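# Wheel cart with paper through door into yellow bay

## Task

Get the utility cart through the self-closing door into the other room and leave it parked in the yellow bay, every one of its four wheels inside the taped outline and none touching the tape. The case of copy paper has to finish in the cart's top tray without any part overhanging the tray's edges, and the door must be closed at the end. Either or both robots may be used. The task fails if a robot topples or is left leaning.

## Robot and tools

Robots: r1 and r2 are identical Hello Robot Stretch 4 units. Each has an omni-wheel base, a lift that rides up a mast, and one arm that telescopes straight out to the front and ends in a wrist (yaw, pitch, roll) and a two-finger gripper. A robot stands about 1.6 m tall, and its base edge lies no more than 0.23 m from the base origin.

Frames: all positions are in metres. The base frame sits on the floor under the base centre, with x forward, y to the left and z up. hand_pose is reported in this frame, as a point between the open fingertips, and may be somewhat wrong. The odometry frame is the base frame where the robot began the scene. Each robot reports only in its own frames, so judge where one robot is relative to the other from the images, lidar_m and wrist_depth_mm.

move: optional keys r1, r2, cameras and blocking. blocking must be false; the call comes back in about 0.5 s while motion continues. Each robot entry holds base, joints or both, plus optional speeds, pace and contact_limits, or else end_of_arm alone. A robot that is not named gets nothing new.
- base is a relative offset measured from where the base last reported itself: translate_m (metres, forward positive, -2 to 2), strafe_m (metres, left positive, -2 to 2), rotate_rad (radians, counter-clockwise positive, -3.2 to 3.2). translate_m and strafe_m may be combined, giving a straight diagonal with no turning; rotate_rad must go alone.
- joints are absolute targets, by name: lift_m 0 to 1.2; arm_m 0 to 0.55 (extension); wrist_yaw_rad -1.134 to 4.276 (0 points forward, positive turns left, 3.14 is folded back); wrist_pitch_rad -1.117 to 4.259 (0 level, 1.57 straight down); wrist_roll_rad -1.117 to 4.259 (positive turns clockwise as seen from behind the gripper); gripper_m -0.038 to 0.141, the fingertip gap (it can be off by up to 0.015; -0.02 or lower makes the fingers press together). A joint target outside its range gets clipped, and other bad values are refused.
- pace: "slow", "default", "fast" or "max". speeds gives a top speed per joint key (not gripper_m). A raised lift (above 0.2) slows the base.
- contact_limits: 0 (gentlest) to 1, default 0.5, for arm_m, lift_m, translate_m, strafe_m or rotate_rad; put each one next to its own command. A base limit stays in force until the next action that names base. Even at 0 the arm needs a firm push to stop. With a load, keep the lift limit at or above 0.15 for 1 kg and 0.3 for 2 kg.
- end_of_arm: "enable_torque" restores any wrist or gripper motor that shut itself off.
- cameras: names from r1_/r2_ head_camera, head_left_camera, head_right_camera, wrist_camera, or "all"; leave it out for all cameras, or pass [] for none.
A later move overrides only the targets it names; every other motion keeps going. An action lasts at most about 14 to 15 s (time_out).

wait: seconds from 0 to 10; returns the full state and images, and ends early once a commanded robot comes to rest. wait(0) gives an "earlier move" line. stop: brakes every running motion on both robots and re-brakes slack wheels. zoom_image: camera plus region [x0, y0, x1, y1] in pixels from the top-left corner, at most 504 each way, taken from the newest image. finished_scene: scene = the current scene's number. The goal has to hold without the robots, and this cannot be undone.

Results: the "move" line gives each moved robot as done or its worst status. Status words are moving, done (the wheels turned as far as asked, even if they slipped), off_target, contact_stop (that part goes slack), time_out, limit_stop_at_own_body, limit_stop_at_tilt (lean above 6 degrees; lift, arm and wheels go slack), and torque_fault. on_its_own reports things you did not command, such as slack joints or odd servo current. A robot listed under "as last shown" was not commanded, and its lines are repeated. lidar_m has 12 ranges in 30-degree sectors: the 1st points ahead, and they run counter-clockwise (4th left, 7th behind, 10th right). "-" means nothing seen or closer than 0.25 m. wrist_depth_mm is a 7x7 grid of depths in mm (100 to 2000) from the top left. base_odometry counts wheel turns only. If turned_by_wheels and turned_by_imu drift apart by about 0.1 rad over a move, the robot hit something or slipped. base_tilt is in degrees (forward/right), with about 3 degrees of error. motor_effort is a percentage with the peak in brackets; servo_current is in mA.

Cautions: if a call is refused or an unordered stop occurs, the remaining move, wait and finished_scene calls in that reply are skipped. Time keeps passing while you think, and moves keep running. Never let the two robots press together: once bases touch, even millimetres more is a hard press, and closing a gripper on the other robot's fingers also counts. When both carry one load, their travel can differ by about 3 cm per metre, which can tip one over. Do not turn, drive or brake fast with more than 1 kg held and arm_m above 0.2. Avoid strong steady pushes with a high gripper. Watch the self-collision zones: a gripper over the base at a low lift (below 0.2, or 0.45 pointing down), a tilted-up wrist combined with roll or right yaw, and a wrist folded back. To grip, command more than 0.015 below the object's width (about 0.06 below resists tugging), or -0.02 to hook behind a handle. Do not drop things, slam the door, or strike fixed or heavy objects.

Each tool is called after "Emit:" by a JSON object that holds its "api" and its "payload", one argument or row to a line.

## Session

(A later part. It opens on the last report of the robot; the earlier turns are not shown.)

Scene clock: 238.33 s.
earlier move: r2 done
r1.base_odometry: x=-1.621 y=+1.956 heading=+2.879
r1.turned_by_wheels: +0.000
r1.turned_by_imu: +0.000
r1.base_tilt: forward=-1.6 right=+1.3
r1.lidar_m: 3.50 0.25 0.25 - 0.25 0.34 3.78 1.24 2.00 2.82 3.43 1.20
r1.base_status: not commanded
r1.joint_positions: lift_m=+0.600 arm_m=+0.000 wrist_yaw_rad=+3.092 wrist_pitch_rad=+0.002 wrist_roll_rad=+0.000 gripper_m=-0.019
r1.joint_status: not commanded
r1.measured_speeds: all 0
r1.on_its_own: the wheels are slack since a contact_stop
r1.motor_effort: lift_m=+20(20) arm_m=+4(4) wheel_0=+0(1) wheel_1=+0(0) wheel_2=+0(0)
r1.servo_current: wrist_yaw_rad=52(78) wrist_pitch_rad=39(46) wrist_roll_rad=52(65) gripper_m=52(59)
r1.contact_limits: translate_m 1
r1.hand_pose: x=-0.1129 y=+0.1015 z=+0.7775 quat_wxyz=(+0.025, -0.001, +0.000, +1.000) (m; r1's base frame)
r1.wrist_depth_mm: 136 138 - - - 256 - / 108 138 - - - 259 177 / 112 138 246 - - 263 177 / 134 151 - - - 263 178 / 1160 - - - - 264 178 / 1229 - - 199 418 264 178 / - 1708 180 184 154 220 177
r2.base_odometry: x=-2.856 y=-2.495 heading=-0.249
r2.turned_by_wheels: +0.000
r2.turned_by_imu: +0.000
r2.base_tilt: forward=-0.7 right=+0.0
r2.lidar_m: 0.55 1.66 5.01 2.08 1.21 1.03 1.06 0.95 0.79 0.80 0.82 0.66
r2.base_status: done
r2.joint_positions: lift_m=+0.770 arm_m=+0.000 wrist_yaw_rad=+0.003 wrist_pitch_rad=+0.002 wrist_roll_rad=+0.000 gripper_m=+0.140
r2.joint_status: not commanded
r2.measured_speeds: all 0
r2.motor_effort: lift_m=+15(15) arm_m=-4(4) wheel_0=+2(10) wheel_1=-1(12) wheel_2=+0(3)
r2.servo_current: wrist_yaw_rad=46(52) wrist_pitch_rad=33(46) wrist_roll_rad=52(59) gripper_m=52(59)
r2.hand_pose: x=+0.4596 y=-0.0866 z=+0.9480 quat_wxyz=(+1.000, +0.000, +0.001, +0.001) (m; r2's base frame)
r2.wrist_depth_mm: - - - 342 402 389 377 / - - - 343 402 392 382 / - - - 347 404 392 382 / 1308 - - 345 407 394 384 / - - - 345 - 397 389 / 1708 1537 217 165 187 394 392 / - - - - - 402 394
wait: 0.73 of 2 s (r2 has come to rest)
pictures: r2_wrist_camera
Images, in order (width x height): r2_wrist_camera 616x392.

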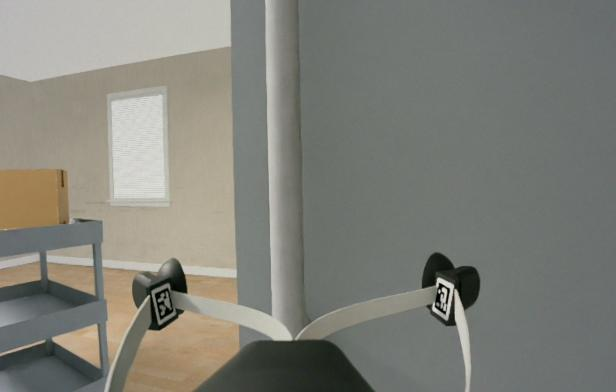

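Emit:
{"api": "move", "payload": {
  "blocking": false,
  "r2": {"base":{"translate_m":0.14,"strafe_m":0.013},"pace":"slow"},
  "cameras": []
}}

Emit:
{"api": "wait", "payload": {
  "seconds": 3,
  "cameras": []
}}

Emit:
{"api": "move", "payload": {
  "blocking": false,
  "r2": {"joints":{"gripper_m":-0.02}},
  "cameras": []
}}

Emit:
{"api": "wait", "payload": {
  "seconds": 2,
  "cameras": ["r2_wrist_camera","r2_head_left_camera","r1_head_left_camera"]
}}

Scene clock: 245.50 s.
move: r2 moving
r1: as last shown
r1.lidar_m: 3.48 0.25 0.25 - 0.25 0.35 3.79 1.25 2.01 2.81 3.41 1.22
r1.on_its_own: the wheels are slack since a contact_stop
r1.servo_current: wrist_yaw_rad=46(52) wrist_pitch_rad=39(46) wrist_roll_rad=52(59) gripper_m=46(59)
r1.contact_limits: translate_m 1
r1.wrist_depth_mm: 135 138 - - - 256 - / 108 138 - - - 260 177 / 112 139 246 - - 263 177 / 134 151 - - - 264 178 / 1182 - - - - 264 178 / 1229 - - 198 421 262 178 / - 1708 180 183 154 221 178
r2.base_odometry: x=-2.844 y=-2.497 heading=-0.248
r2.turned_by_wheels: +0.000
r2.turned_by_imu: +0.001
r2.base_tilt: forward=-0.7 right=+0.1
r2.lidar_m: 0.56 1.62 4.99 2.12 1.23 1.04 1.07 0.94 0.81 0.80 0.85 0.64
r2.base_status: translate_m moving; strafe_m moving
r2.joint_positions: lift_m=+0.770 arm_m=+0.000 wrist_yaw_rad=+0.003 wrist_pitch_rad=+0.002 wrist_roll_rad=+0.000 gripper_m=+0.140
r2.joint_status: not commanded
r2.measured_speeds: translate_m=+0.048 strafe_m=+0.005 rotate_rad=-0.001 lift_m=+0.000 arm_m=+0.000 wrist_yaw_rad=+0.000 wrist_pitch_rad=+0.000 wrist_roll_rad=+0.000
r2.motor_effort: lift_m=+15(15) arm_m=-4(4) wheel_0=+8(8) wheel_1=+7(8) wheel_2=-8(10)
r2.servo_current: wrist_yaw_rad=39(52) wrist_pitch_rad=39(46) wrist_roll_rad=46(52) gripper_m=52(59)
r2.hand_pose: x=+0.4596 y=-0.0866 z=+0.9480 quat_wxyz=(+1.000, +0.000, +0.001, +0.001) (m; r2's base frame)
r2.wrist_depth_mm: - - - 397 392 379 370 / - - - 402 397 382 370 / - - - 340 394 384 375 / 1281 - - 338 399 387 375 / - - - 338 402 387 377 / 1661 1397 216 166 399 384 379 / - - - - 402 392 382
pictures: none
No camera images: "cameras" was empty.

Scene clock: 247.70 s.
earlier move: r2 done
r1.base_odometry: x=-1.621 y=+1.956 heading=+2.879
r1.turned_by_wheels: +0.000
r1.turned_by_imu: +0.000
r1.base_tilt: forward=-1.6 right=+1.3
r1.lidar_m: 3.45 0.25 0.25 - 0.25 0.34 3.81 1.23 2.03 2.82 3.38 1.21
r1.base_status: not commanded
r1.joint_positions: lift_m=+0.600 arm_m=+0.000 wrist_yaw_rad=+3.092 wrist_pitch_rad=+0.002 wrist_roll_rad=+0.000 gripper_m=-0.019
r1.joint_status: not commanded
r1.measured_speeds: all 0
r1.on_its_own: the wheels are slack since a contact_stop
r1.motor_effort: lift_m=+20(20) arm_m=+4(4) wheel_0=+0(1) wheel_1=+0(0) wheel_2=+0(0)
r1.servo_current: wrist_yaw_rad=46(72) wrist_pitch_rad=39(52) wrist_roll_rad=39(65) gripper_m=59(65)
r1.contact_limits: translate_m 1
r1.hand_pose: x=-0.1129 y=+0.1015 z=+0.7775 quat_wxyz=(+0.025, -0.001, +0.000, +1.000) (m; r1's base frame)
r1.wrist_depth_mm: 136 138 - - - 256 - / 108 138 - - - 259 177 / 112 139 246 - - 263 177 / 134 151 - - - 263 179 / 1182 - - - - 264 178 / 1229 - - 199 421 263 178 / - 1708 180 183 154 220 177
r2.base_odometry: x=-2.717 y=-2.517 heading=-0.248
r2.turned_by_wheels: +0.000
r2.turned_by_imu: +0.000
r2.base_tilt: forward=-0.7 right=+0.1
r2.lidar_m: 0.44 1.51 1.89 2.34 1.38 1.17 1.18 0.98 0.86 0.83 0.64 0.49
r2.base_status: done
r2.joint_positions: lift_m=+0.770 arm_m=+0.000 wrist_yaw_rad=+0.003 wrist_pitch_rad=+0.002 wrist_roll_rad=+0.000 gripper_m=+0.140
r2.joint_status: not commanded
r2.measured_speeds: all 0
r2.motor_effort: lift_m=+15(15) arm_m=-4(4) wheel_0=+5(8) wheel_1=+5(8) wheel_2=-5(10)
r2.servo_current: wrist_yaw_rad=46(59) wrist_pitch_rad=39(46) wrist_roll_rad=46(52) gripper_m=46(59)
r2.hand_pose: x=+0.4596 y=-0.0866 z=+0.9480 quat_wxyz=(+1.000, +0.000, +0.001, +0.001) (m; r2's base frame)
r2.wrist_depth_mm: - - 289 211 270 262 255 / - - 289 276 272 264 256 / - - 293 211 272 265 259 / - - 293 211 273 265 259 / - - 294 211 277 267 262 / 1618 - 293 207 277 265 264 / 1661 - 1863 - 277 271 264
wait: 2.20 of 3 s (r2 has come to rest)
pictures: none
No camera images: "cameras" was empty.

Scene clock: 248.20 s.
move: r2 moving
r1: as last shown
r1.base_tilt: forward=-1.6 right=+1.2
r1.lidar_m: 3.43 0.25 0.25 - 0.25 0.35 3.79 1.24 2.03 2.80 3.41 1.22
r1.on_its_own: the wheels are slack since a contact_stop
r1.servo_current: wrist_yaw_rad=39(59) wrist_pitch_rad=46(46) wrist_roll_rad=59(65) gripper_m=52(52)
r1.contact_limits: translate_m 1
r1.wrist_depth_mm: 136 138 - - - 256 - / 108 138 - - - 259 177 / 112 139 245 - - 262 177 / 134 151 - - - 264 178 / 1160 - - - - 263 178 / 1205 - - 198 421 264 178 / - 1708 180 183 154 220 178
r2.base_odometry: x=-2.717 y=-2.517 heading=-0.248
r2.turned_by_wheels: +0.000
r2.turned_by_imu: +0.000
r2.base_tilt: forward=-0.7 right=+0.1
r2.lidar_m: 0.44 1.52 1.88 2.33 1.37 1.17 1.18 0.99 0.85 0.85 0.67 0.50
r2.base_status: not commanded
r2.joint_positions: lift_m=+0.770 arm_m=+0.000 wrist_yaw_rad=+0.003 wrist_pitch_rad=+0.002 wrist_roll_rad=+0.000 gripper_m=+0.128
r2.joint_status: gripper_m moving
r2.measured_speeds: all 0
r2.motor_effort: lift_m=+15(15) arm_m=-4(4) wheel_0=+5(5) wheel_1=+5(5) wheel_2=-5(5)
r2.servo_current: wrist_yaw_rad=52(59) wrist_pitch_rad=39(46) wrist_roll_rad=52(52) gripper_m=104(104)
r2.hand_pose: x=+0.4596 y=-0.0866 z=+0.9480 quat_wxyz=(+1.000, +0.000, +0.001, +0.001) (m; r2's base frame)
r2.wrist_depth_mm: - - 287 211 270 260 256 / - - 290 277 272 263 256 / - - 291 211 273 265 258 / - - 294 211 274 267 258 / - - 296 211 277 266 262 / 1618 - 293 207 276 267 263 / 1661 - 1756 - 277 272 264
pictures: none
No camera images: "cameras" was empty.

Scene clock: 250.13 s.
earlier move: r2 done
r1.base_odometry: x=-1.621 y=+1.956 heading=+2.879
r1.turned_by_wheels: +0.000
r1.turned_by_imu: +0.000
r1.base_tilt: forward=-1.6 right=+1.3
r1.lidar_m: 3.48 0.25 0.25 - 0.25 0.35 3.77 1.24 2.02 2.81 3.39 1.21
r1.base_status: not commanded
r1.joint_positions: lift_m=+0.600 arm_m=+0.000 wrist_yaw_rad=+3.092 wrist_pitch_rad=+0.002 wrist_roll_rad=+0.000 gripper_m=-0.019
r1.joint_status: not commanded
r1.measured_speeds: all 0
r1.on_its_own: the wheels are slack since a contact_stop
r1.motor_effort: lift_m=+20(20) arm_m=+4(4) wheel_0=-1(1) wheel_1=+0(0) wheel_2=+0(0)
r1.servo_current: wrist_yaw_rad=39(78) wrist_pitch_rad=39(52) wrist_roll_rad=39(65) gripper_m=52(59)
r1.contact_limits: translate_m 1
r1.hand_pose: x=-0.1129 y=+0.1015 z=+0.7775 quat_wxyz=(+0.025, -0.001, +0.000, +1.000) (m; r1's base frame)
r1.wrist_depth_mm: 136 138 - - - 263 180 / 108 138 - - - 267 181 / 112 139 245 - - 294 182 / 134 151 - - - 271 183 / 1205 - - - - 271 183 / 1205 - - 199 427 270 183 / - 1708 180 184 154 227 182
r2.base_odometry: x=-2.717 y=-2.517 heading=-0.248
r2.turned_by_wheels: +0.001
r2.turned_by_imu: +0.001
r2.base_tilt: forward=-0.6 right=+0.0
r2.lidar_m: 0.43 1.51 1.89 2.31 1.35 1.18 1.18 1.00 0.85 0.85 0.66 0.50
r2.base_status: not commanded
r2.joint_positions: lift_m=+0.770 arm_m=+0.000 wrist_yaw_rad=+0.005 wrist_pitch_rad=+0.002 wrist_roll_rad=+0.000 gripper_m=-0.018
r2.joint_status: all done
r2.measured_speeds: all 0
r2.motor_effort: lift_m=+15(15) arm_m=-4(4) wheel_0=+5(5) wheel_1=+5(5) wheel_2=+2(5)
r2.servo_current: wrist_yaw_rad=46(65) wrist_pitch_rad=39(46) wrist_roll_rad=33(59) gripper_m=169(312)
r2.hand_pose: x=+0.4598 y=-0.0858 z=+0.9480 quat_wxyz=(+1.000, +0.000, +0.001, +0.003) (m; r2's base frame)
r2.wrist_depth_mm: - - 285 200 263 256 248 / - - 287 202 266 257 248 / - - 289 204 267 258 251 / 1366 - 291 204 268 259 253 / - - - 205 270 263 253 / - - 186 201 181 260 255 / 1618 150 - - 270 264 256
wait: 1.93 of 2 s (r2 has come to rest)
pictures: r1_head_left_camera, r2_head_left_camera, r2_wrist_camera
Images, in order (width x height): r1_head_left_camera 420x672, r2_head_left_camera 420x672, r2_wrist_camera 616x392.

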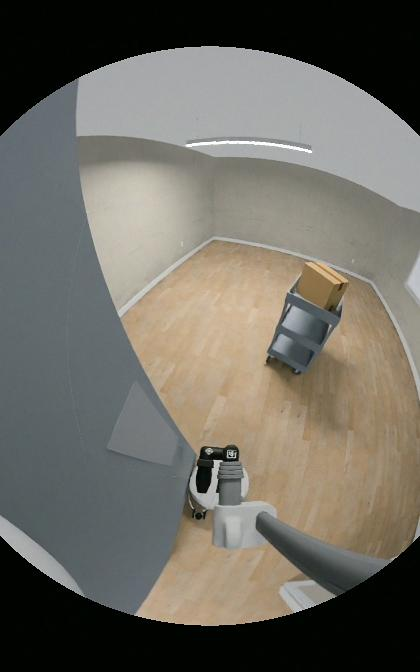

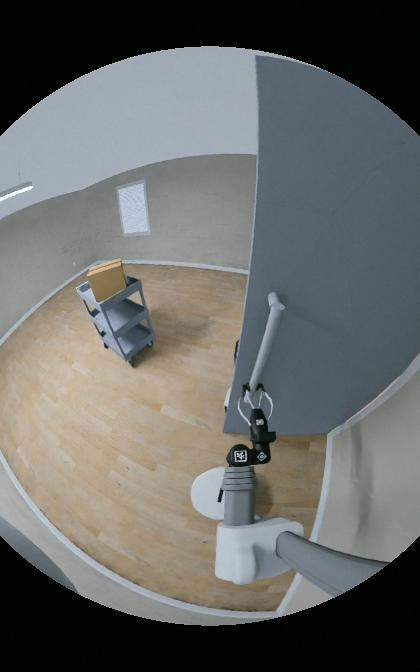

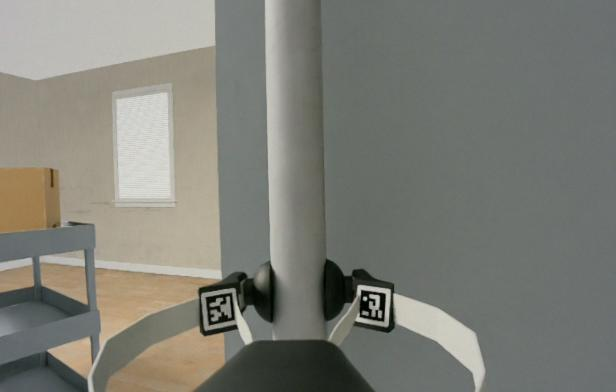

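Emit:
{"api": "move", "payload": {
  "blocking": false,
  "r1": {"base":{"strafe_m":-0.15,"translate_m":-0.05},"joints":{"gripper_m":0.1}},
  "cameras": []
}}

Emit:
{"api": "wait", "payload": {
  "seconds": 2,
  "cameras": []
}}

Emit:
{"api": "move", "payload": {
  "blocking": false,
  "r1": {"base":{"rotate_rad":-0.66},"joints":{"lift_m":0.9}},
  "cameras": []
}}

Emit:
{"api": "wait", "payload": {
  "seconds": 3,
  "cameras": ["r1_head_camera","r1_head_left_camera","r1_head_right_camera"]
}}

Emit:
{"api": "zoom_image", "payload": {
  "camera": "r1_head_camera",
  "region": [60, 60, 400, 500]
}}

Scene clock: 270.47 s.
move: r1 moving
r1.base_odometry: x=-1.603 y=+1.983 heading=+2.879
r1.turned_by_wheels: +0.000
r1.turned_by_imu: -0.001
r1.base_tilt: forward=-1.6 right=+1.3
r1.lidar_m: 3.54 0.26 0.25 0.25 0.25 0.41 3.79 1.21 2.04 2.76 3.34 1.20
r1.base_status: translate_m moving; strafe_m moving
r1.joint_positions: lift_m=+0.600 arm_m=+0.000 wrist_yaw_rad=+3.092 wrist_pitch_rad=+0.002 wrist_roll_rad=+0.000 gripper_m=+0.005
r1.joint_status: gripper_m moving
r1.measured_speeds: translate_m=-0.039 strafe_m=-0.118 rotate_rad=-0.008 lift_m=+0.000 arm_m=+0.000 wrist_yaw_rad=+0.000 wrist_pitch_rad=+0.000 wrist_roll_rad=+0.000
r1.motor_effort: lift_m=+20(20) arm_m=+4(4) wheel_0=+7(9) wheel_1=-9(10) wheel_2=+4(4)
r1.servo_current: wrist_yaw_rad=46(65) wrist_pitch_rad=33(46) wrist_roll_rad=39(65) gripper_m=78(91)
r1.hand_pose: x=-0.1129 y=+0.1015 z=+0.7775 quat_wxyz=(+0.025, -0.001, +0.000, +1.000) (m; r1's base frame)
r1.wrist_depth_mm: - 138 - - - 327 226 / 111 138 - - - 330 228 / 115 139 264 - - 334 229 / 136 153 - - - 336 229 / 1182 - - - - 336 230 / 1182 - - 203 181 334 229 / - 1708 189 184 156 283 228
r2: as last shown
r2.turned_by_wheels: +0.000
r2.base_tilt: forward=-0.7 right=+0.1
r2.lidar_m: 0.42 1.50 1.89 2.34 1.39 1.19 1.19 0.99 0.85 0.84 0.65 0.51
r2.motor_effort: lift_m=+15(15) arm_m=-4(4) wheel_0=+5(5) wheel_1=+4(5) wheel_2=+2(2)
r2.servo_current: wrist_yaw_rad=59(59) wrist_pitch_rad=39(46) wrist_roll_rad=46(59) gripper_m=169(169)
r2.wrist_depth_mm: - - 285 200 265 255 249 / - - 287 202 265 256 249 / - - 289 205 267 258 251 / 1397 - 290 205 270 258 253 / - - - 205 270 260 254 / - - 186 201 182 260 255 / 1708 150 - - 270 262 257
pictures: none
No camera images: "cameras" was empty.

Scene clock: 271.90 s.
earlier move: r1 done
r1.base_odometry: x=-1.534 y=+2.088 heading=+2.879
r1.turned_by_wheels: +0.000
r1.turned_by_imu: -0.001
r1.base_tilt: forward=-1.6 right=+1.3
r1.lidar_m: 1.29 2.34 0.34 0.33 0.38 0.63 3.79 1.11 2.02 2.64 3.23 1.18
r1.base_status: done
r1.joint_positions: lift_m=+0.600 arm_m=+0.000 wrist_yaw_rad=+3.092 wrist_pitch_rad=+0.002 wrist_roll_rad=+0.000 gripper_m=+0.100
r1.joint_status: all done
r1.measured_speeds: all 0
r1.motor_effort: lift_m=+20(21) arm_m=+4(4) wheel_0=+3(10) wheel_1=+0(10) wheel_2=+1(5)
r1.servo_current: wrist_yaw_rad=39(65) wrist_pitch_rad=46(52) wrist_roll_rad=39(65) gripper_m=39(91)
r1.hand_pose: x=-0.1129 y=+0.1015 z=+0.7775 quat_wxyz=(+0.025, -0.001, +0.000, +1.000) (m; r1's base frame)
r1.wrist_depth_mm: 136 138 - - - 564 459 / 110 138 - - - 569 433 / 117 139 255 - - - 436 / 136 151 - - - - 439 / - - - - - 539 436 / - 1138 215 - 197 530 436 / - 1182 1708 144 1808 525 462
r2.base_odometry: x=-2.717 y=-2.517 heading=-0.248
r2.turned_by_wheels: +0.000
r2.turned_by_imu: +0.000
r2.base_tilt: forward=-0.6 right=+0.1
r2.lidar_m: 0.45 1.52 1.89 2.34 1.38 1.18 1.17 0.99 0.85 0.85 0.65 0.53
r2.base_status: not commanded
r2.joint_positions: lift_m=+0.770 arm_m=+0.000 wrist_yaw_rad=+0.005 wrist_pitch_rad=+0.002 wrist_roll_rad=+0.000 gripper_m=-0.018
r2.joint_status: not commanded
r2.measured_speeds: all 0
r2.motor_effort: lift_m=+15(15) arm_m=-4(4) wheel_0=+5(6) wheel_1=+5(5) wheel_2=+2(2)
r2.servo_current: wrist_yaw_rad=52(59) wrist_pitch_rad=39(46) wrist_roll_rad=46(59) gripper_m=163(169)
r2.hand_pose: x=+0.4598 y=-0.0858 z=+0.9480 quat_wxyz=(+1.000, +0.000, +0.001, +0.003) (m; r2's base frame)
r2.wrist_depth_mm: - - 286 200 264 255 248 / - - 287 202 266 258 248 / - - 289 204 267 258 250 / 1366 - 290 204 268 259 252 / - - - 205 270 262 253 / - - 186 200 182 263 255 / 1618 150 - - 272 263 256
wait: 1.43 of 2 s (r1 has come to rest)
pictures: none
No camera images: "cameras" was empty.

Scene clock: 272.40 s.
move: r1 moving
r1.base_odometry: x=-1.534 y=+2.088 heading=+2.627
r1.turned_by_wheels: -0.252
r1.turned_by_imu: -0.253
r1.base_tilt: forward=-1.6 right=+1.3
r1.lidar_m: 1.19 2.74 0.37 0.32 0.35 0.46 4.07 1.15 1.35 2.63 2.82 1.18
r1.base_status: rotate_rad moving
r1.joint_positions: lift_m=+0.637 arm_m=+0.000 wrist_yaw_rad=+3.092 wrist_pitch_rad=+0.002 wrist_roll_rad=+0.000 gripper_m=+0.100
r1.joint_status: lift_m moving
r1.measured_speeds: translate_m=+0.000 strafe_m=+0.000 rotate_rad=-0.971 lift_m=+0.146 arm_m=+0.000 wrist_yaw_rad=+0.000 wrist_pitch_rad=+0.000 wrist_roll_rad=+0.000
r1.motor_effort: lift_m=+26(28) arm_m=+4(4) wheel_0=+8(9) wheel_1=+8(9) wheel_2=+6(7)
r1.servo_current: wrist_yaw_rad=52(59) wrist_pitch_rad=46(46) wrist_roll_rad=46(65) gripper_m=39(52)
r1.hand_pose: x=-0.1129 y=+0.1015 z=+0.8150 quat_wxyz=(+0.025, -0.001, +0.000, +1.000) (m; r1's base frame)
r1.wrist_depth_mm: 136 138 - - - 459 342 / 110 138 - - - 455 359 / 116 139 255 - - 462 359 / 136 150 - - - 462 345 / - - - - - 469 362 / - - 213 - 191 418 357 / 1921 1756 1808 145 - 413 359
r2: as last shown
r2.base_tilt: forward=-0.7 right=+0.1
r2.lidar_m: 0.43 1.54 1.90 2.35 1.37 1.17 1.17 0.99 0.85 0.84 0.68 0.51
r2.motor_effort: lift_m=+15(15) arm_m=-4(4) wheel_0=+5(5) wheel_1=+5(5) wheel_2=+2(2)
r2.servo_current: wrist_yaw_rad=46(59) wrist_pitch_rad=39(46) wrist_roll_rad=46(59) gripper_m=156(176)
r2.wrist_depth_mm: - - 286 200 264 255 247 / - - 287 201 266 256 249 / - - 290 204 268 257 250 / 1336 - 289 205 270 258 252 / - - - 204 270 262 254 / - - 186 201 182 260 254 / 1661 150 - - 271 262 257
pictures: none
No camera images: "cameras" was empty.

Scene clock: 274.17 s.
earlier move: r1 done
r1.base_odometry: x=-1.534 y=+2.088 heading=+2.219
r1.turned_by_wheels: -0.407
r1.turned_by_imu: -0.410
r1.base_tilt: forward=-1.6 right=+1.3
r1.lidar_m: 1.17 1.22 2.53 0.34 0.32 0.36 0.54 3.80 1.15 1.60 2.60 2.95
r1.base_status: done
r1.joint_positions: lift_m=+0.900 arm_m=+0.000 wrist_yaw_rad=+3.092 wrist_pitch_rad=+0.002 wrist_roll_rad=+0.000 gripper_m=+0.100
r1.joint_status: all done
r1.measured_speeds: all 0
r1.motor_effort: lift_m=+25(28) arm_m=+4(4) wheel_0=+2(9) wheel_1=+1(9) wheel_2=+1(7)
r1.servo_current: wrist_yaw_rad=52(65) wrist_pitch_rad=46(52) wrist_roll_rad=52(65) gripper_m=39(52)
r1.hand_pose: x=-0.1129 y=+0.1015 z=+1.0771 quat_wxyz=(+0.025, -0.001, +0.000, +1.000) (m; r1's base frame)
r1.wrist_depth_mm: 136 138 - 554 449 355 307 / 113 139 - 549 452 355 309 / 117 139 223 554 452 357 301 / 137 160 285 554 452 362 310 / - - - 549 455 359 304 / - - 195 559 198 340 303 / - - - 139 424 338 310
r2.base_odometry: x=-2.717 y=-2.517 heading=-0.248
r2.turned_by_wheels: +0.000
r2.turned_by_imu: +0.000
r2.base_tilt: forward=-0.7 right=+0.0
r2.lidar_m: 0.43 1.51 1.91 2.32 1.38 1.17 1.17 1.00 0.86 0.86 0.67 0.52
r2.base_status: not commanded
r2.joint_positions: lift_m=+0.770 arm_m=+0.000 wrist_yaw_rad=+0.005 wrist_pitch_rad=+0.002 wrist_roll_rad=+0.000 gripper_m=-0.018
r2.joint_status: not commanded
r2.measured_speeds: all 0
r2.motor_effort: lift_m=+15(15) arm_m=-4(4) wheel_0=+5(5) wheel_1=+5(5) wheel_2=+2(2)
r2.servo_current: wrist_yaw_rad=26(65) wrist_pitch_rad=39(46) wrist_roll_rad=46(59) gripper_m=169(176)
r2.hand_pose: x=+0.4598 y=-0.0858 z=+0.9480 quat_wxyz=(+1.000, +0.000, +0.001, +0.003) (m; r2's base frame)
r2.wrist_depth_mm: - - 285 200 264 256 248 / - - 287 202 266 257 248 / - - 289 204 268 257 251 / 1366 - 289 205 268 259 252 / - - - 205 271 262 254 / - - 186 201 182 262 255 / 1661 150 - - 271 263 256
wait: 1.77 of 3 s (r1 has come to rest)
pictures: r1_head_camera, r1_head_left_camera, r1_head_right_camera
Images, in order (width x height): r1_head_camera 420x560, r1_head_left_camera 420x672, r1_head_right_camera 420x672.

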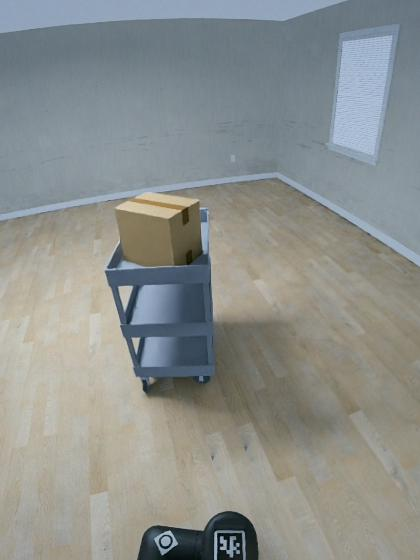

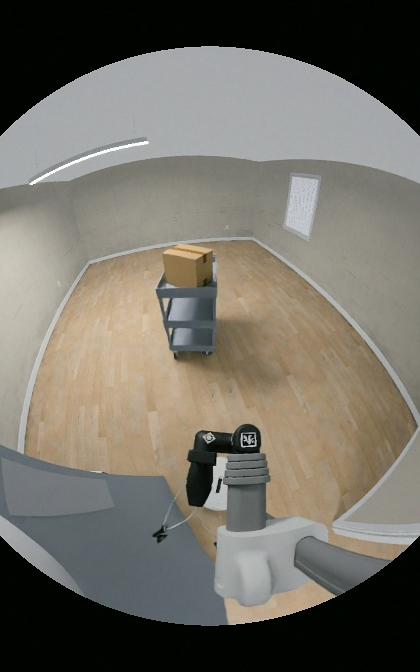

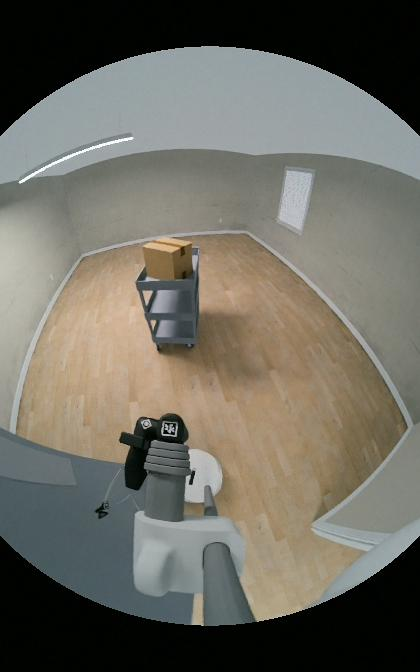

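Scaled by 1.145 from the camera's 420x560 image, which has a finer 600x800 frame.

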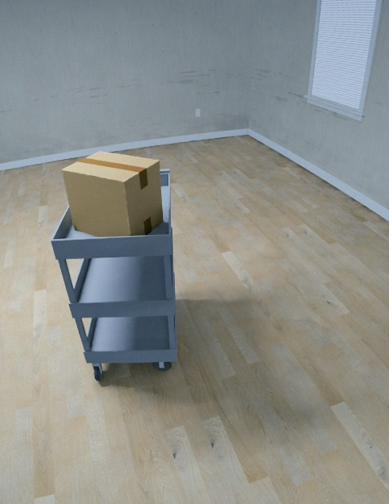

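Emit:
{"api": "move", "payload": {
  "blocking": false,
  "r1": {"base":{"translate_m":0.35,"strafe_m":0.12},"joints":{"lift_m":1.1,"wrist_yaw_rad":0}},
  "cameras": []
}}

Emit:
{"api": "wait", "payload": {
  "seconds": 2.2,
  "cameras": []
}}

Emit:
{"api": "move", "payload": {
  "blocking": false,
  "r1": {"base":{"strafe_m":0.2},"joints":{"wrist_pitch_rad":1.1,"arm_m":0.15}},
  "cameras": []
}}

Emit:
{"api": "wait", "payload": {
  "seconds": 3,
  "cameras": ["r1_head_camera","r1_wrist_camera"]
}}

Scene clock: 291.97 s.
move: r1 moving
r1.base_odometry: x=-1.561 y=+2.106 heading=+2.220
r1.turned_by_wheels: +0.000
r1.turned_by_imu: +0.000
r1.base_tilt: forward=-1.6 right=+1.3
r1.lidar_m: 1.13 1.20 2.54 0.37 0.33 0.37 0.53 3.83 1.19 1.64 2.61 2.97
r1.base_status: translate_m moving; strafe_m moving
r1.joint_positions: lift_m=+0.937 arm_m=+0.000 wrist_yaw_rad=+2.504 wrist_pitch_rad=+0.002 wrist_roll_rad=+0.000 gripper_m=+0.100
r1.joint_status: lift_m moving; wrist_yaw_rad moving
r1.measured_speeds: translate_m=+0.121 strafe_m=+0.042 rotate_rad=+0.000 lift_m=+0.146 arm_m=+0.000 wrist_yaw_rad=-1.816 wrist_pitch_rad=+0.000 wrist_roll_rad=+0.000
r1.motor_effort: lift_m=+26(28) arm_m=+4(4) wheel_0=+7(7) wheel_1=+6(8) wheel_2=-7(9)
r1.servo_current: wrist_yaw_rad=78(124) wrist_pitch_rad=46(46) wrist_roll_rad=52(59) gripper_m=46(46)
r1.hand_pose: x=-0.0087 y=+0.2420 z=+1.1150 quat_wxyz=(+0.314, -0.001, +0.000, +0.950) (m; r1's base frame)
r1.wrist_depth_mm: - 521 449 394 349 324 - / - 525 452 394 349 322 - / - 525 449 397 353 324 - / - 525 449 397 353 322 - / - 535 449 399 355 322 - / - 535 430 399 198 315 - / - 508 473 139 349 322 -
r2: as last shown
r2.turned_by_imu: +0.001
r2.base_tilt: forward=-0.6 right=+0.1
r2.lidar_m: 0.42 1.52 1.91 2.35 1.38 1.16 1.18 1.02 0.87 0.85 0.67 0.50
r2.servo_current: wrist_yaw_rad=39(59) wrist_pitch_rad=39(46) wrist_roll_rad=65(65) gripper_m=169(169)
r2.wrist_depth_mm: - - 283 200 263 256 248 / - - 286 202 267 256 249 / - - 286 205 267 257 250 / 1336 - 290 204 268 259 253 / - - - 204 270 262 253 / - - 186 200 181 262 256 / 1661 150 - - 272 263 256
pictures: none
No camera images: "cameras" was empty.

Scene clock: 294.13 s.
earlier move: r1 done
r1.base_odometry: x=-1.841 y=+2.294 heading=+2.220
r1.turned_by_wheels: +0.000
r1.turned_by_imu: +0.001
r1.base_tilt: forward=-1.6 right=+1.3
r1.lidar_m: 0.82 0.84 2.53 2.10 0.47 0.42 0.61 4.15 1.43 2.28 2.62 2.97
r1.base_status: done
r1.joint_positions: lift_m=+1.100 arm_m=+0.000 wrist_yaw_rad=+0.003 wrist_pitch_rad=+0.002 wrist_roll_rad=+0.000 gripper_m=+0.100
r1.joint_status: all done
r1.measured_speeds: all 0
r1.motor_effort: lift_m=+25(28) arm_m=+4(4) wheel_0=+4(7) wheel_1=+2(9) wheel_2=+0(9)
r1.servo_current: wrist_yaw_rad=39(124) wrist_pitch_rad=46(52) wrist_roll_rad=52(65) gripper_m=39(52)
r1.hand_pose: x=+0.4595 y=-0.0866 z=+1.2771 quat_wxyz=(+1.000, +0.000, +0.001, +0.001) (m; r1's base frame)
r1.wrist_depth_mm: - - - - - - - / - - - - - - - / - - - - - - - / - - - - - - - / - - - - - - - / - 768 214 - 198 - - / - 683 691 145 - - -
r2.base_odometry: x=-2.717 y=-2.517 heading=-0.248
r2.turned_by_wheels: +0.000
r2.turned_by_imu: +0.000
r2.base_tilt: forward=-0.7 right=+0.0
r2.lidar_m: 0.44 0.89 1.89 2.34 1.37 1.18 1.20 1.00 0.85 0.86 0.67 0.51
r2.base_status: not commanded
r2.joint_positions: lift_m=+0.770 arm_m=+0.000 wrist_yaw_rad=+0.005 wrist_pitch_rad=+0.002 wrist_roll_rad=+0.000 gripper_m=-0.018
r2.joint_status: not commanded
r2.measured_speeds: all 0
r2.motor_effort: lift_m=+15(15) arm_m=-4(4) wheel_0=+5(6) wheel_1=+5(5) wheel_2=+2(2)
r2.servo_current: wrist_yaw_rad=46(72) wrist_pitch_rad=39(46) wrist_roll_rad=46(65) gripper_m=169(169)
r2.hand_pose: x=+0.4598 y=-0.0858 z=+0.9480 quat_wxyz=(+1.000, +0.000, +0.001, +0.003) (m; r2's base frame)
r2.wrist_depth_mm: - - 285 200 265 254 248 / - - 286 202 266 257 250 / - - 287 204 267 256 251 / 1366 - 289 204 268 259 252 / - - - 204 270 262 254 / - - 186 201 182 262 255 / 1661 150 - - 271 263 257
wait: 2.17 of 2.2 s (r1 has come to rest)
pictures: none
No camera images: "cameras" was empty.

Scene clock: 294.63 s.
move: r1 moving
r1.base_odometry: x=-1.870 y=+2.272 heading=+2.220
r1.turned_by_wheels: +0.000
r1.turned_by_imu: +0.000
r1.base_tilt: forward=-1.6 right=+1.3
r1.lidar_m: 0.83 0.87 2.49 2.06 0.73 0.41 0.58 4.17 1.47 2.31 2.65 3.00
r1.base_status: strafe_m moving
r1.joint_positions: lift_m=+1.100 arm_m=+0.051 wrist_yaw_rad=+0.002 wrist_pitch_rad=+0.585 wrist_roll_rad=+0.000 gripper_m=+0.100
r1.joint_status: arm_m moving; wrist_pitch_rad moving
r1.measured_speeds: translate_m=-0.001 strafe_m=+0.139 rotate_rad=+0.004 lift_m=+0.000 arm_m=+0.195 wrist_yaw_rad=+0.000 wrist_pitch_rad=+1.819 wrist_roll_rad=+0.000
r1.motor_effort: lift_m=+25(25) arm_m=+4(8) wheel_0=-9(10) wheel_1=+8(10) wheel_2=+1(1)
r1.servo_current: wrist_yaw_rad=33(72) wrist_pitch_rad=59(91) wrist_roll_rad=52(65) gripper_m=46(52)
r1.hand_pose: x=+0.4622 y=-0.0868 z=+1.1186 quat_wxyz=(+0.958, +0.000, +0.288, +0.001) (m; r1's base frame)
r1.wrist_depth_mm: - - - - - - - / - 778 768 - - - - / - 707 683 - - - - / - 788 732 - - - - / 1983 - - 1983 1921 1983 1921 / 1537 798 195 1537 198 1661 1576 / 1430 184 - 140 1397 1397 1464
r2: as last shown
r2.base_tilt: forward=-0.6 right=+0.1
r2.lidar_m: 0.43 0.84 1.90 2.34 1.35 1.16 1.18 0.99 0.85 0.84 0.66 0.52
r2.servo_current: wrist_yaw_rad=52(59) wrist_pitch_rad=39(46) wrist_roll_rad=33(52) gripper_m=169(169)
r2.wrist_depth_mm: - - 283 200 264 255 248 / - - 285 202 265 256 249 / - - 289 204 267 258 252 / 1336 - 290 204 268 258 253 / - - - 204 270 260 253 / - - 186 200 182 262 255 / 1618 150 - - 272 263 257
pictures: none
No camera images: "cameras" was empty.

Scene clock: 296.10 s.
earlier move: r1 done
r1.base_odometry: x=-2.000 y=+2.173 heading=+2.220
r1.turned_by_wheels: +0.000
r1.turned_by_imu: +0.001
r1.base_tilt: forward=-1.6 right=+1.3
r1.lidar_m: 0.81 4.21 2.31 1.92 0.64 0.31 0.35 1.12 1.60 2.35 2.81 0.85
r1.base_status: done
r1.joint_positions: lift_m=+1.100 arm_m=+0.150 wrist_yaw_rad=+0.002 wrist_pitch_rad=+1.099 wrist_roll_rad=+0.000 gripper_m=+0.100
r1.joint_status: all done
r1.measured_speeds: all 0
r1.motor_effort: lift_m=+25(25) arm_m=+5(8) wheel_0=-1(11) wheel_1=-1(10) wheel_2=+0(1)
r1.servo_current: wrist_yaw_rad=33(72) wrist_pitch_rad=46(91) wrist_roll_rad=39(65) gripper_m=39(52)
r1.hand_pose: x=+0.4521 y=-0.0871 z=+1.0209 quat_wxyz=(+0.853, -0.001, +0.522, +0.001) (m; r1's base frame)
r1.wrist_depth_mm: 1863 640 574 569 585 1808 1708 / 1618 1499 615 591 1576 1618 1618 / 1499 1464 - - 1464 1499 1499 / 1397 1366 1397 - 1397 1366 1366 / 1281 1281 1281 1308 1281 1281 1281 / 1182 1205 215 1205 198 1205 1229 / 1138 1118 1138 145 1138 1138 1138
r2.base_odometry: x=-2.717 y=-2.517 heading=-0.248
r2.turned_by_wheels: +0.000
r2.turned_by_imu: +0.000
r2.base_tilt: forward=-0.6 right=+0.1
r2.lidar_m: 0.43 0.65 1.89 2.36 1.36 1.17 1.18 0.97 0.83 0.87 0.66 0.52
r2.base_status: not commanded
r2.joint_positions: lift_m=+0.770 arm_m=+0.000 wrist_yaw_rad=+0.005 wrist_pitch_rad=+0.002 wrist_roll_rad=+0.000 gripper_m=-0.018
r2.joint_status: not commanded
r2.measured_speeds: all 0
r2.motor_effort: lift_m=+15(15) arm_m=-4(4) wheel_0=+5(6) wheel_1=+4(5) wheel_2=+2(2)
r2.servo_current: wrist_yaw_rad=59(65) wrist_pitch_rad=39(46) wrist_roll_rad=46(59) gripper_m=169(169)
r2.hand_pose: x=+0.4598 y=-0.0858 z=+0.9480 quat_wxyz=(+1.000, +0.000, +0.001, +0.003) (m; r2's base frame)
r2.wrist_depth_mm: - - 286 200 263 255 248 / - - 285 202 266 257 249 / - - 289 204 267 257 251 / 1205 - 290 204 271 259 252 / - - 634 204 270 260 254 / - - 186 201 182 260 254 / 1661 150 - - 271 263 256
wait: 1.47 of 3 s (r1 has come to rest)
pictures: r1_head_camera, r1_wrist_camera
Images, in order (width x height): r1_head_camera 420x560, r1_wrist_camera 616x392.

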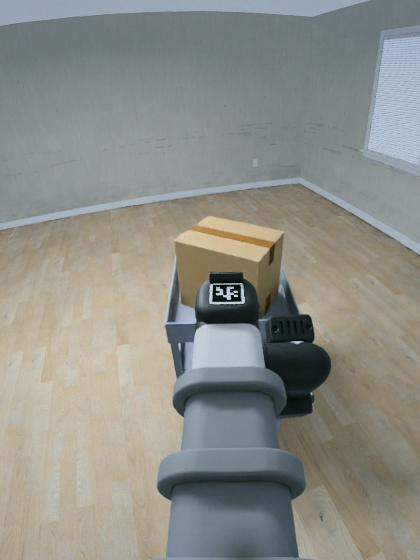

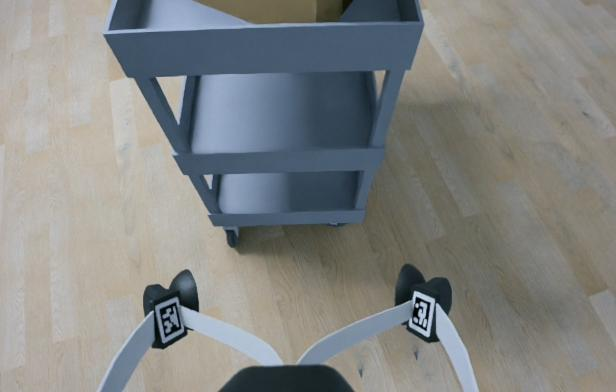

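Emit:
{"api": "move", "payload": {
  "blocking": false,
  "cameras": ["r1_wrist_camera","r1_head_camera"],
  "r1": {"base":{"strafe_m":0.1,"translate_m":0.2},"joints":{"wrist_pitch_rad":1.57,"wrist_roll_rad":1.57,"gripper_m":0.1,"arm_m":0.2}}
}}

Emit:
{"api": "wait", "payload": {
  "seconds": 1.5,
  "cameras": ["r1_wrist_camera","r1_head_camera"]
}}

Scene clock: 324.33 s.
move: r1 moving
r1.base_odometry: x=-2.032 y=+2.189 heading=+2.220
r1.turned_by_wheels: +0.000
r1.turned_by_imu: +0.000
r1.base_tilt: forward=-1.6 right=+1.3
r1.lidar_m: 0.79 4.20 2.29 1.89 0.68 0.35 0.37 1.11 1.64 2.46 2.79 0.83
r1.base_status: translate_m moving; strafe_m moving
r1.joint_positions: lift_m=+1.100 arm_m=+0.192 wrist_yaw_rad=+0.002 wrist_pitch_rad=+1.548 wrist_roll_rad=+0.580 gripper_m=+0.100
r1.joint_status: arm_m moving; wrist_pitch_rad moving; wrist_roll_rad moving; the others done
r1.measured_speeds: translate_m=+0.121 strafe_m=+0.061 rotate_rad=-0.002 lift_m=+0.000 arm_m=+0.088 wrist_yaw_rad=+0.000 wrist_pitch_rad=+0.580 wrist_roll_rad=+1.816
r1.motor_effort: lift_m=+25(25) arm_m=+4(7) wheel_0=+5(5) wheel_1=+7(9) wheel_2=-7(9)
r1.servo_current: wrist_yaw_rad=59(72) wrist_pitch_rad=46(91) wrist_roll_rad=78(104) gripper_m=46(46)
r1.hand_pose: x=+0.3691 y=-0.0874 z=+0.9894 quat_wxyz=(+0.685, +0.204, +0.670, -0.199) (m; r1's base frame)
r1.wrist_depth_mm: - - - 1205 1205 1205 1205 / 1255 - 1182 1205 1205 1205 1205 / 1229 1255 1182 1229 1229 1182 1205 / 1229 1255 1205 1205 1205 1182 1182 / 1182 1229 1205 1205 1205 1205 1182 / 1255 1205 214 1008 198 1205 1160 / 1182 1205 1229 145 976 1160 1160
r2: as last shown
r2.turned_by_imu: +0.001
r2.base_tilt: forward=-0.7 right=+0.0
r2.lidar_m: 0.41 0.66 1.88 2.33 1.35 1.17 1.18 1.00 0.84 0.85 0.67 0.53
r2.motor_effort: lift_m=+15(15) arm_m=-4(4) wheel_0=+5(5) wheel_1=+4(5) wheel_2=+2(2)
r2.servo_current: wrist_yaw_rad=39(52) wrist_pitch_rad=46(46) wrist_roll_rad=52(52) gripper_m=163(169)
r2.wrist_depth_mm: 809 - 285 200 264 255 247 / - - 286 202 265 256 249 / - - 289 204 268 258 251 / 1229 - 290 205 268 259 253 / - - 615 204 271 260 253 / - - 186 200 182 260 255 / 1618 150 1863 - 272 262 257
pictures: r1_head_camera, r1_wrist_camera
Images, in order (width x height): r1_head_camera 420x560, r1_wrist_camera 616x392.

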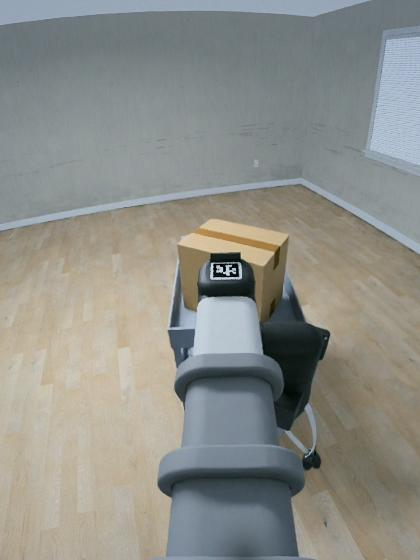

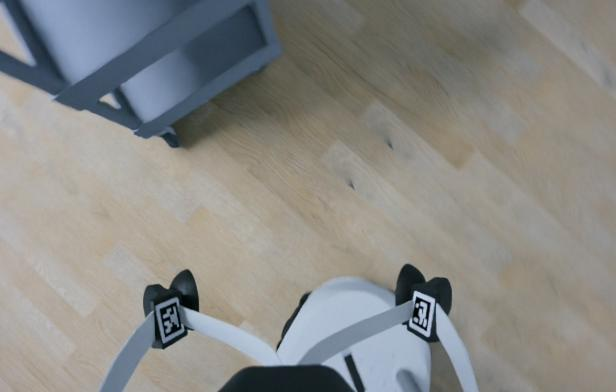

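Scene clock: 325.83 s.
earlier move: r1 moving
r1.base_odometry: x=-2.201 y=+2.272 heading=+2.220
r1.turned_by_wheels: +0.000
r1.turned_by_imu: +0.000
r1.base_tilt: forward=-1.5 right=+1.2
r1.lidar_m: 0.60 4.15 2.25 1.89 1.87 0.64 0.51 1.12 1.79 2.80 2.85 0.68
r1.base_status: translate_m moving; strafe_m moving
r1.joint_positions: lift_m=+1.100 arm_m=+0.200 wrist_yaw_rad=+0.002 wrist_pitch_rad=+1.568 wrist_roll_rad=+1.568 gripper_m=+0.100
r1.joint_status: all done
r1.measured_speeds: all 0
r1.motor_effort: lift_m=+25(25) arm_m=+5(8) wheel_0=+6(7) wheel_1=-2(11) wheel_2=+0(9)
r1.servo_current: wrist_yaw_rad=52(72) wrist_pitch_rad=46(91) wrist_roll_rad=59(117) gripper_m=46(52)
r1.hand_pose: x=+0.3719 y=-0.0874 z=+0.9893 quat_wxyz=(+0.502, +0.499, +0.501, -0.498) (m; r1's base frame)
r1.wrist_depth_mm: 418 1182 1182 1205 1205 1229 1205 / 399 1182 1182 1205 1205 1205 1182 / 397 - 1229 1182 1205 1205 1182 / 394 - 1205 1205 1098 1008 1229 / 410 - 1205 1205 991 991 1182 / 402 192 215 1205 197 1182 1182 / 399 564 1205 145 1205 1205 1205
r2.base_odometry: x=-2.717 y=-2.517 heading=-0.248
r2.turned_by_wheels: +0.000
r2.turned_by_imu: +0.000
r2.base_tilt: forward=-0.7 right=+0.0
r2.lidar_m: 0.43 0.72 1.90 2.34 1.38 1.17 1.19 0.99 0.85 0.86 0.68 0.52
r2.base_status: not commanded
r2.joint_positions: lift_m=+0.770 arm_m=+0.000 wrist_yaw_rad=+0.005 wrist_pitch_rad=+0.002 wrist_roll_rad=+0.000 gripper_m=-0.018
r2.joint_status: not commanded
r2.measured_speeds: all 0
r2.motor_effort: lift_m=+15(15) arm_m=-4(4) wheel_0=+5(5) wheel_1=+5(5) wheel_2=+2(2)
r2.servo_current: wrist_yaw_rad=46(65) wrist_pitch_rad=39(46) wrist_roll_rad=46(59) gripper_m=163(176)
r2.hand_pose: x=+0.4598 y=-0.0858 z=+0.9480 quat_wxyz=(+1.000, +0.000, +0.001, +0.003) (m; r2's base frame)
r2.wrist_depth_mm: - 640 285 200 264 254 248 / - - 286 201 265 256 248 / - - 289 204 267 258 250 / 1397 - 290 204 268 258 253 / - - - 204 270 260 253 / - 668 185 201 182 260 255 / 1708 150 - - 271 263 257
wait: 1.50 s; no rest
pictures: r1_head_camera, r1_wrist_camera
Images, in order (width x height): r1_head_camera 420x560, r1_wrist_camera 616x392.

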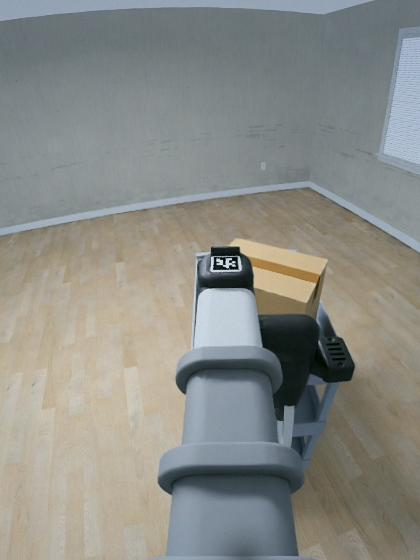

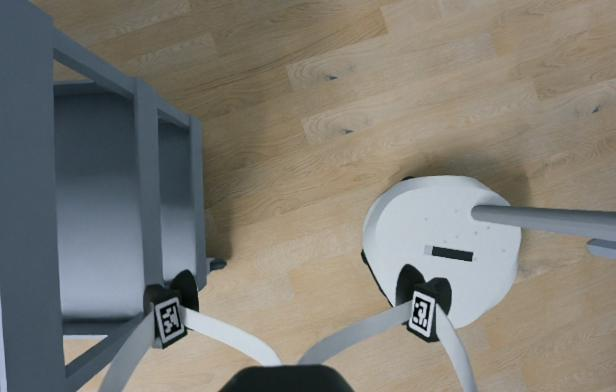

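Emit:
{"api": "move", "payload": {
  "blocking": false,
  "cameras": [],
  "r1": {"base":{"translate_m":0.16},"joints":{"arm_m":0.26},"contact_limits":{"translate_m":0.2}}
}}

Emit:
{"api": "wait", "payload": {
  "seconds": 2,
  "cameras": ["r1_wrist_camera","r1_head_camera"]
}}

Scene clock: 339.63 s.
earlier move: r1 done
move: r1 moving
r1.base_odometry: x=-2.220 y=+2.297 heading=+2.220
r1.turned_by_wheels: +0.000
r1.turned_by_imu: +0.000
r1.base_tilt: forward=-1.6 right=+1.2
r1.lidar_m: 0.58 4.17 2.24 1.90 1.87 0.70 0.53 1.20 1.82 2.83 2.83 0.64
r1.base_status: translate_m moving
r1.joint_positions: lift_m=+1.100 arm_m=+0.245 wrist_yaw_rad=+0.002 wrist_pitch_rad=+1.568 wrist_roll_rad=+1.568 gripper_m=+0.100
r1.joint_status: arm_m moving
r1.measured_speeds: translate_m=+0.120 strafe_m=+0.000 rotate_rad=+0.003 lift_m=+0.000 arm_m=+0.115 wrist_yaw_rad=+0.000 wrist_pitch_rad=+0.000 wrist_roll_rad=+0.000
r1.motor_effort: lift_m=+25(25) arm_m=+4(8) wheel_0=+6(8) wheel_1=+4(7) wheel_2=-6(9)
r1.servo_current: wrist_yaw_rad=46(65) wrist_pitch_rad=39(46) wrist_roll_rad=65(72) gripper_m=46(46)
r1.contact_limits: translate_m 0.2
r1.hand_pose: x=+0.4170 y=-0.0874 z=+0.9893 quat_wxyz=(+0.502, +0.499, +0.501, -0.498) (m; r1's base frame)
r1.wrist_depth_mm: 394 1205 1205 1229 1205 1205 1205 / 410 627 1182 1205 1205 1205 1229 / 375 - 1205 1205 1205 1205 1205 / 377 - 1205 1205 1118 991 1205 / 410 418 1205 1205 1008 1008 1229 / 415 226 215 1205 197 1008 1205 / 415 379 1205 145 1205 1205 1205
r2: as last shown
r2.turned_by_imu: +0.001
r2.lidar_m: 0.43 0.77 1.91 2.33 1.35 1.17 1.17 0.98 0.86 0.85 0.67 0.51
r2.servo_current: wrist_yaw_rad=59(72) wrist_pitch_rad=39(46) wrist_roll_rad=52(59) gripper_m=169(169)
r2.wrist_depth_mm: - - 285 200 264 254 248 / - - 286 201 264 256 248 / - - 289 204 268 257 251 / 1366 - 290 205 270 258 251 / - 1336 - 204 271 262 254 / - 668 185 200 181 262 255 / 1661 141 - - 272 263 256
pictures: none
No camera images: "cameras" was empty.

Scene clock: 341.03 s.
earlier move: r1 done
r1.base_odometry: x=-2.298 y=+2.400 heading=+2.220
r1.turned_by_wheels: +0.000
r1.turned_by_imu: +0.000
r1.base_tilt: forward=-1.6 right=+1.3
r1.lidar_m: 0.46 4.14 2.32 1.95 1.91 0.88 0.66 1.55 1.90 2.83 2.78 0.48
r1.base_status: done
r1.joint_positions: lift_m=+1.100 arm_m=+0.260 wrist_yaw_rad=+0.002 wrist_pitch_rad=+1.568 wrist_roll_rad=+1.568 gripper_m=+0.100
r1.joint_status: all done
r1.measured_speeds: all 0
r1.motor_effort: lift_m=+25(25) arm_m=+5(8) wheel_0=+2(8) wheel_1=+0(7) wheel_2=+2(9)
r1.servo_current: wrist_yaw_rad=39(65) wrist_pitch_rad=46(52) wrist_roll_rad=46(72) gripper_m=46(46)
r1.contact_limits: translate_m 0.2
r1.hand_pose: x=+0.4318 y=-0.0874 z=+0.9893 quat_wxyz=(+0.502, +0.499, +0.501, -0.498) (m; r1's base frame)
r1.wrist_depth_mm: 410 413 415 1205 1205 1182 1205 / 154 413 418 1205 1205 1205 1205 / 177 252 389 1205 1205 1160 1255 / 204 296 410 1182 1182 991 1205 / 221 364 413 1205 1025 991 1205 / 263 357 215 1182 198 991 1205 / 309 415 415 145 1205 1182 1229
r2.base_odometry: x=-2.717 y=-2.517 heading=-0.248
r2.turned_by_wheels: +0.000
r2.turned_by_imu: +0.000
r2.base_tilt: forward=-0.6 right=+0.1
r2.lidar_m: 0.43 0.88 1.90 2.35 1.38 1.17 1.18 0.98 0.86 0.85 0.67 0.52
r2.base_status: not commanded
r2.joint_positions: lift_m=+0.770 arm_m=+0.000 wrist_yaw_rad=+0.005 wrist_pitch_rad=+0.002 wrist_roll_rad=+0.000 gripper_m=-0.018
r2.joint_status: not commanded
r2.measured_speeds: all 0
r2.motor_effort: lift_m=+15(15) arm_m=-4(4) wheel_0=+5(5) wheel_1=+5(5) wheel_2=+2(2)
r2.servo_current: wrist_yaw_rad=52(72) wrist_pitch_rad=46(46) wrist_roll_rad=39(59) gripper_m=163(169)
r2.hand_pose: x=+0.4598 y=-0.0858 z=+0.9480 quat_wxyz=(+1.000, +0.000, +0.001, +0.003) (m; r2's base frame)
r2.wrist_depth_mm: - - 286 200 264 254 248 / - - 286 202 266 256 248 / - - 287 204 267 258 251 / 1205 - 293 204 268 259 253 / - - - 204 270 260 253 / 1661 778 186 201 182 262 254 / 1618 157 - - 271 263 256
wait: 1.40 of 2 s (r1 has come to rest)
pictures: r1_head_camera, r1_wrist_camera
Images, in order (width x height): r1_head_camera 420x560, r1_wrist_camera 616x392.

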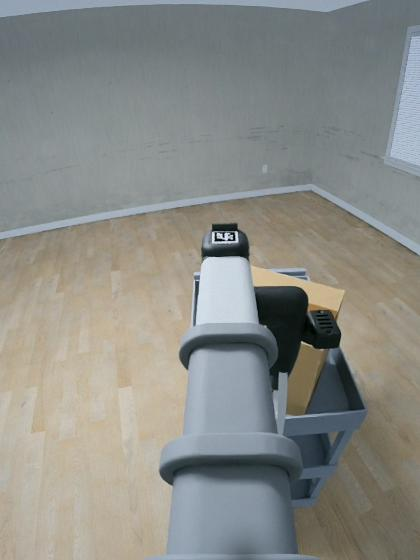

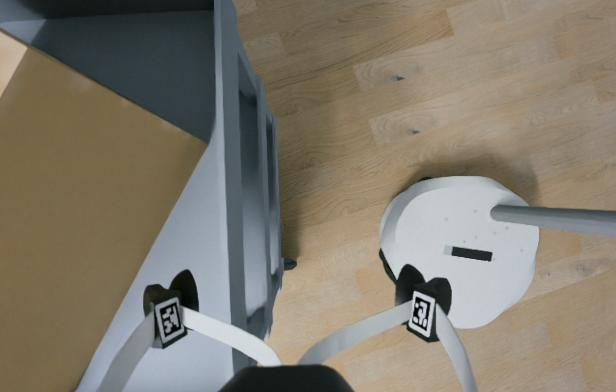

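Emit:
{"api": "move", "payload": {
  "blocking": false,
  "cameras": [],
  "r1": {"joints":{"arm_m":0.335,"lift_m":0.96,"gripper_m":0.09}}
}}

Emit:
{"api": "wait", "payload": {
  "seconds": 1.5,
  "cameras": ["r1_wrist_camera"]
}}

Scene clock: 348.07 s.
move: r1 moving
r1.base_odometry: x=-2.298 y=+2.400 heading=+2.220
r1.turned_by_wheels: +0.000
r1.turned_by_imu: +0.000
r1.base_tilt: forward=-1.6 right=+1.3
r1.lidar_m: 0.46 4.13 2.30 1.91 1.92 0.87 0.66 1.54 1.89 2.81 2.77 0.49
r1.base_status: not commanded
r1.joint_positions: lift_m=+1.063 arm_m=+0.309 wrist_yaw_rad=+0.002 wrist_pitch_rad=+1.568 wrist_roll_rad=+1.568 gripper_m=+0.090
r1.joint_status: lift_m moving; arm_m moving; gripper_m moving
r1.measured_speeds: translate_m=+0.000 strafe_m=+0.000 rotate_rad=+0.000 lift_m=-0.146 arm_m=+0.152 wrist_yaw_rad=+0.000 wrist_pitch_rad=+0.000 wrist_roll_rad=+0.000
r1.motor_effort: lift_m=+11(23) arm_m=+6(7) wheel_0=+2(3) wheel_1=+1(1) wheel_2=+2(2)
r1.servo_current: wrist_yaw_rad=59(59) wrist_pitch_rad=39(46) wrist_roll_rad=39(72) gripper_m=39(72)
r1.contact_limits: translate_m 0.2
r1.hand_pose: x=+0.4805 y=-0.0874 z=+0.9524 quat_wxyz=(+0.502, +0.499, +0.501, -0.498) (m; r1's base frame)
r1.wrist_depth_mm: - 382 382 1160 1182 1160 1205 / 118 152 382 1182 1182 1205 1182 / 124 183 314 1160 1160 1182 1182 / 135 216 387 1182 1182 960 1182 / 159 248 382 1160 1160 976 1182 / 179 254 384 1160 195 976 1182 / 202 282 387 144 1160 1182 1182
r2: as last shown
r2.turned_by_imu: +0.001
r2.base_tilt: forward=-0.6 right=+0.0
r2.lidar_m: 0.46 0.88 1.88 2.35 1.36 1.18 1.19 0.99 0.84 0.85 0.68 0.51
r2.motor_effort: lift_m=+15(15) arm_m=-4(4) wheel_0=+5(6) wheel_1=+5(5) wheel_2=+2(2)
r2.servo_current: wrist_yaw_rad=52(59) wrist_pitch_rad=39(39) wrist_roll_rad=52(59) gripper_m=163(169)
r2.wrist_depth_mm: - - 285 200 263 256 248 / - - 287 202 264 256 249 / - - 287 204 266 257 251 / 1182 - 290 205 268 259 253 / - - - 204 271 260 254 / 1618 768 186 200 182 260 254 / 1661 157 - - 272 262 257
pictures: none
No camera images: "cameras" was empty.

Scene clock: 349.23 s.
earlier move: r1 done
r1.base_odometry: x=-2.298 y=+2.400 heading=+2.220
r1.turned_by_wheels: +0.000
r1.turned_by_imu: +0.000
r1.base_tilt: forward=-1.6 right=+1.3
r1.lidar_m: 0.47 4.13 2.28 1.91 1.92 0.88 0.66 1.54 1.90 2.83 2.77 0.51
r1.base_status: not commanded
r1.joint_positions: lift_m=+0.960 arm_m=+0.335 wrist_yaw_rad=+0.002 wrist_pitch_rad=+1.568 wrist_roll_rad=+1.568 gripper_m=+0.090
r1.joint_status: all done
r1.measured_speeds: all 0
r1.motor_effort: lift_m=+13(23) arm_m=+5(8) wheel_0=+2(3) wheel_1=+1(1) wheel_2=+2(2)
r1.servo_current: wrist_yaw_rad=52(59) wrist_pitch_rad=46(52) wrist_roll_rad=46(72) gripper_m=46(72)
r1.contact_limits: translate_m 0.2
r1.hand_pose: x=+0.5068 y=-0.0874 z=+0.8503 quat_wxyz=(+0.502, +0.499, +0.501, -0.498) (m; r1's base frame)
r1.wrist_depth_mm: - - 123 277 1060 1078 1060 / - - 150 278 1098 1042 1078 / - 116 191 277 1060 1060 1078 / - 133 264 277 1060 854 878 / 111 157 278 277 1060 854 854 / 121 184 277 278 197 866 878 / 141 187 277 144 1078 1060 1060
r2.base_odometry: x=-2.717 y=-2.517 heading=-0.248
r2.turned_by_wheels: +0.000
r2.turned_by_imu: +0.000
r2.base_tilt: forward=-0.6 right=+0.1
r2.lidar_m: 0.44 0.87 1.91 2.28 1.38 1.18 1.19 0.99 0.86 0.87 0.69 0.51
r2.base_status: not commanded
r2.joint_positions: lift_m=+0.770 arm_m=+0.000 wrist_yaw_rad=+0.005 wrist_pitch_rad=+0.002 wrist_roll_rad=+0.000 gripper_m=-0.018
r2.joint_status: not commanded
r2.measured_speeds: all 0
r2.motor_effort: lift_m=+15(15) arm_m=-4(4) wheel_0=+5(6) wheel_1=+4(5) wheel_2=+2(2)
r2.servo_current: wrist_yaw_rad=52(59) wrist_pitch_rad=39(46) wrist_roll_rad=52(65) gripper_m=163(169)
r2.hand_pose: x=+0.4598 y=-0.0858 z=+0.9480 quat_wxyz=(+1.000, +0.000, +0.001, +0.003) (m; r2's base frame)
r2.wrist_depth_mm: 634 - 283 200 264 255 247 / - - 287 202 265 256 249 / - - 290 204 267 258 250 / 1229 - 290 205 271 259 253 / - - - 205 268 260 254 / 1708 759 186 201 182 262 255 / 1661 157 - - 271 263 257
wait: 1.17 of 1.5 s (r1 has come to rest)
pictures: r1_wrist_camera
Images, in order (width x height): r1_wrist_camera 616x392.

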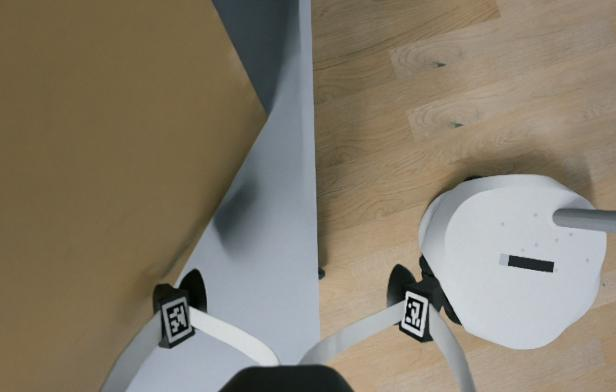

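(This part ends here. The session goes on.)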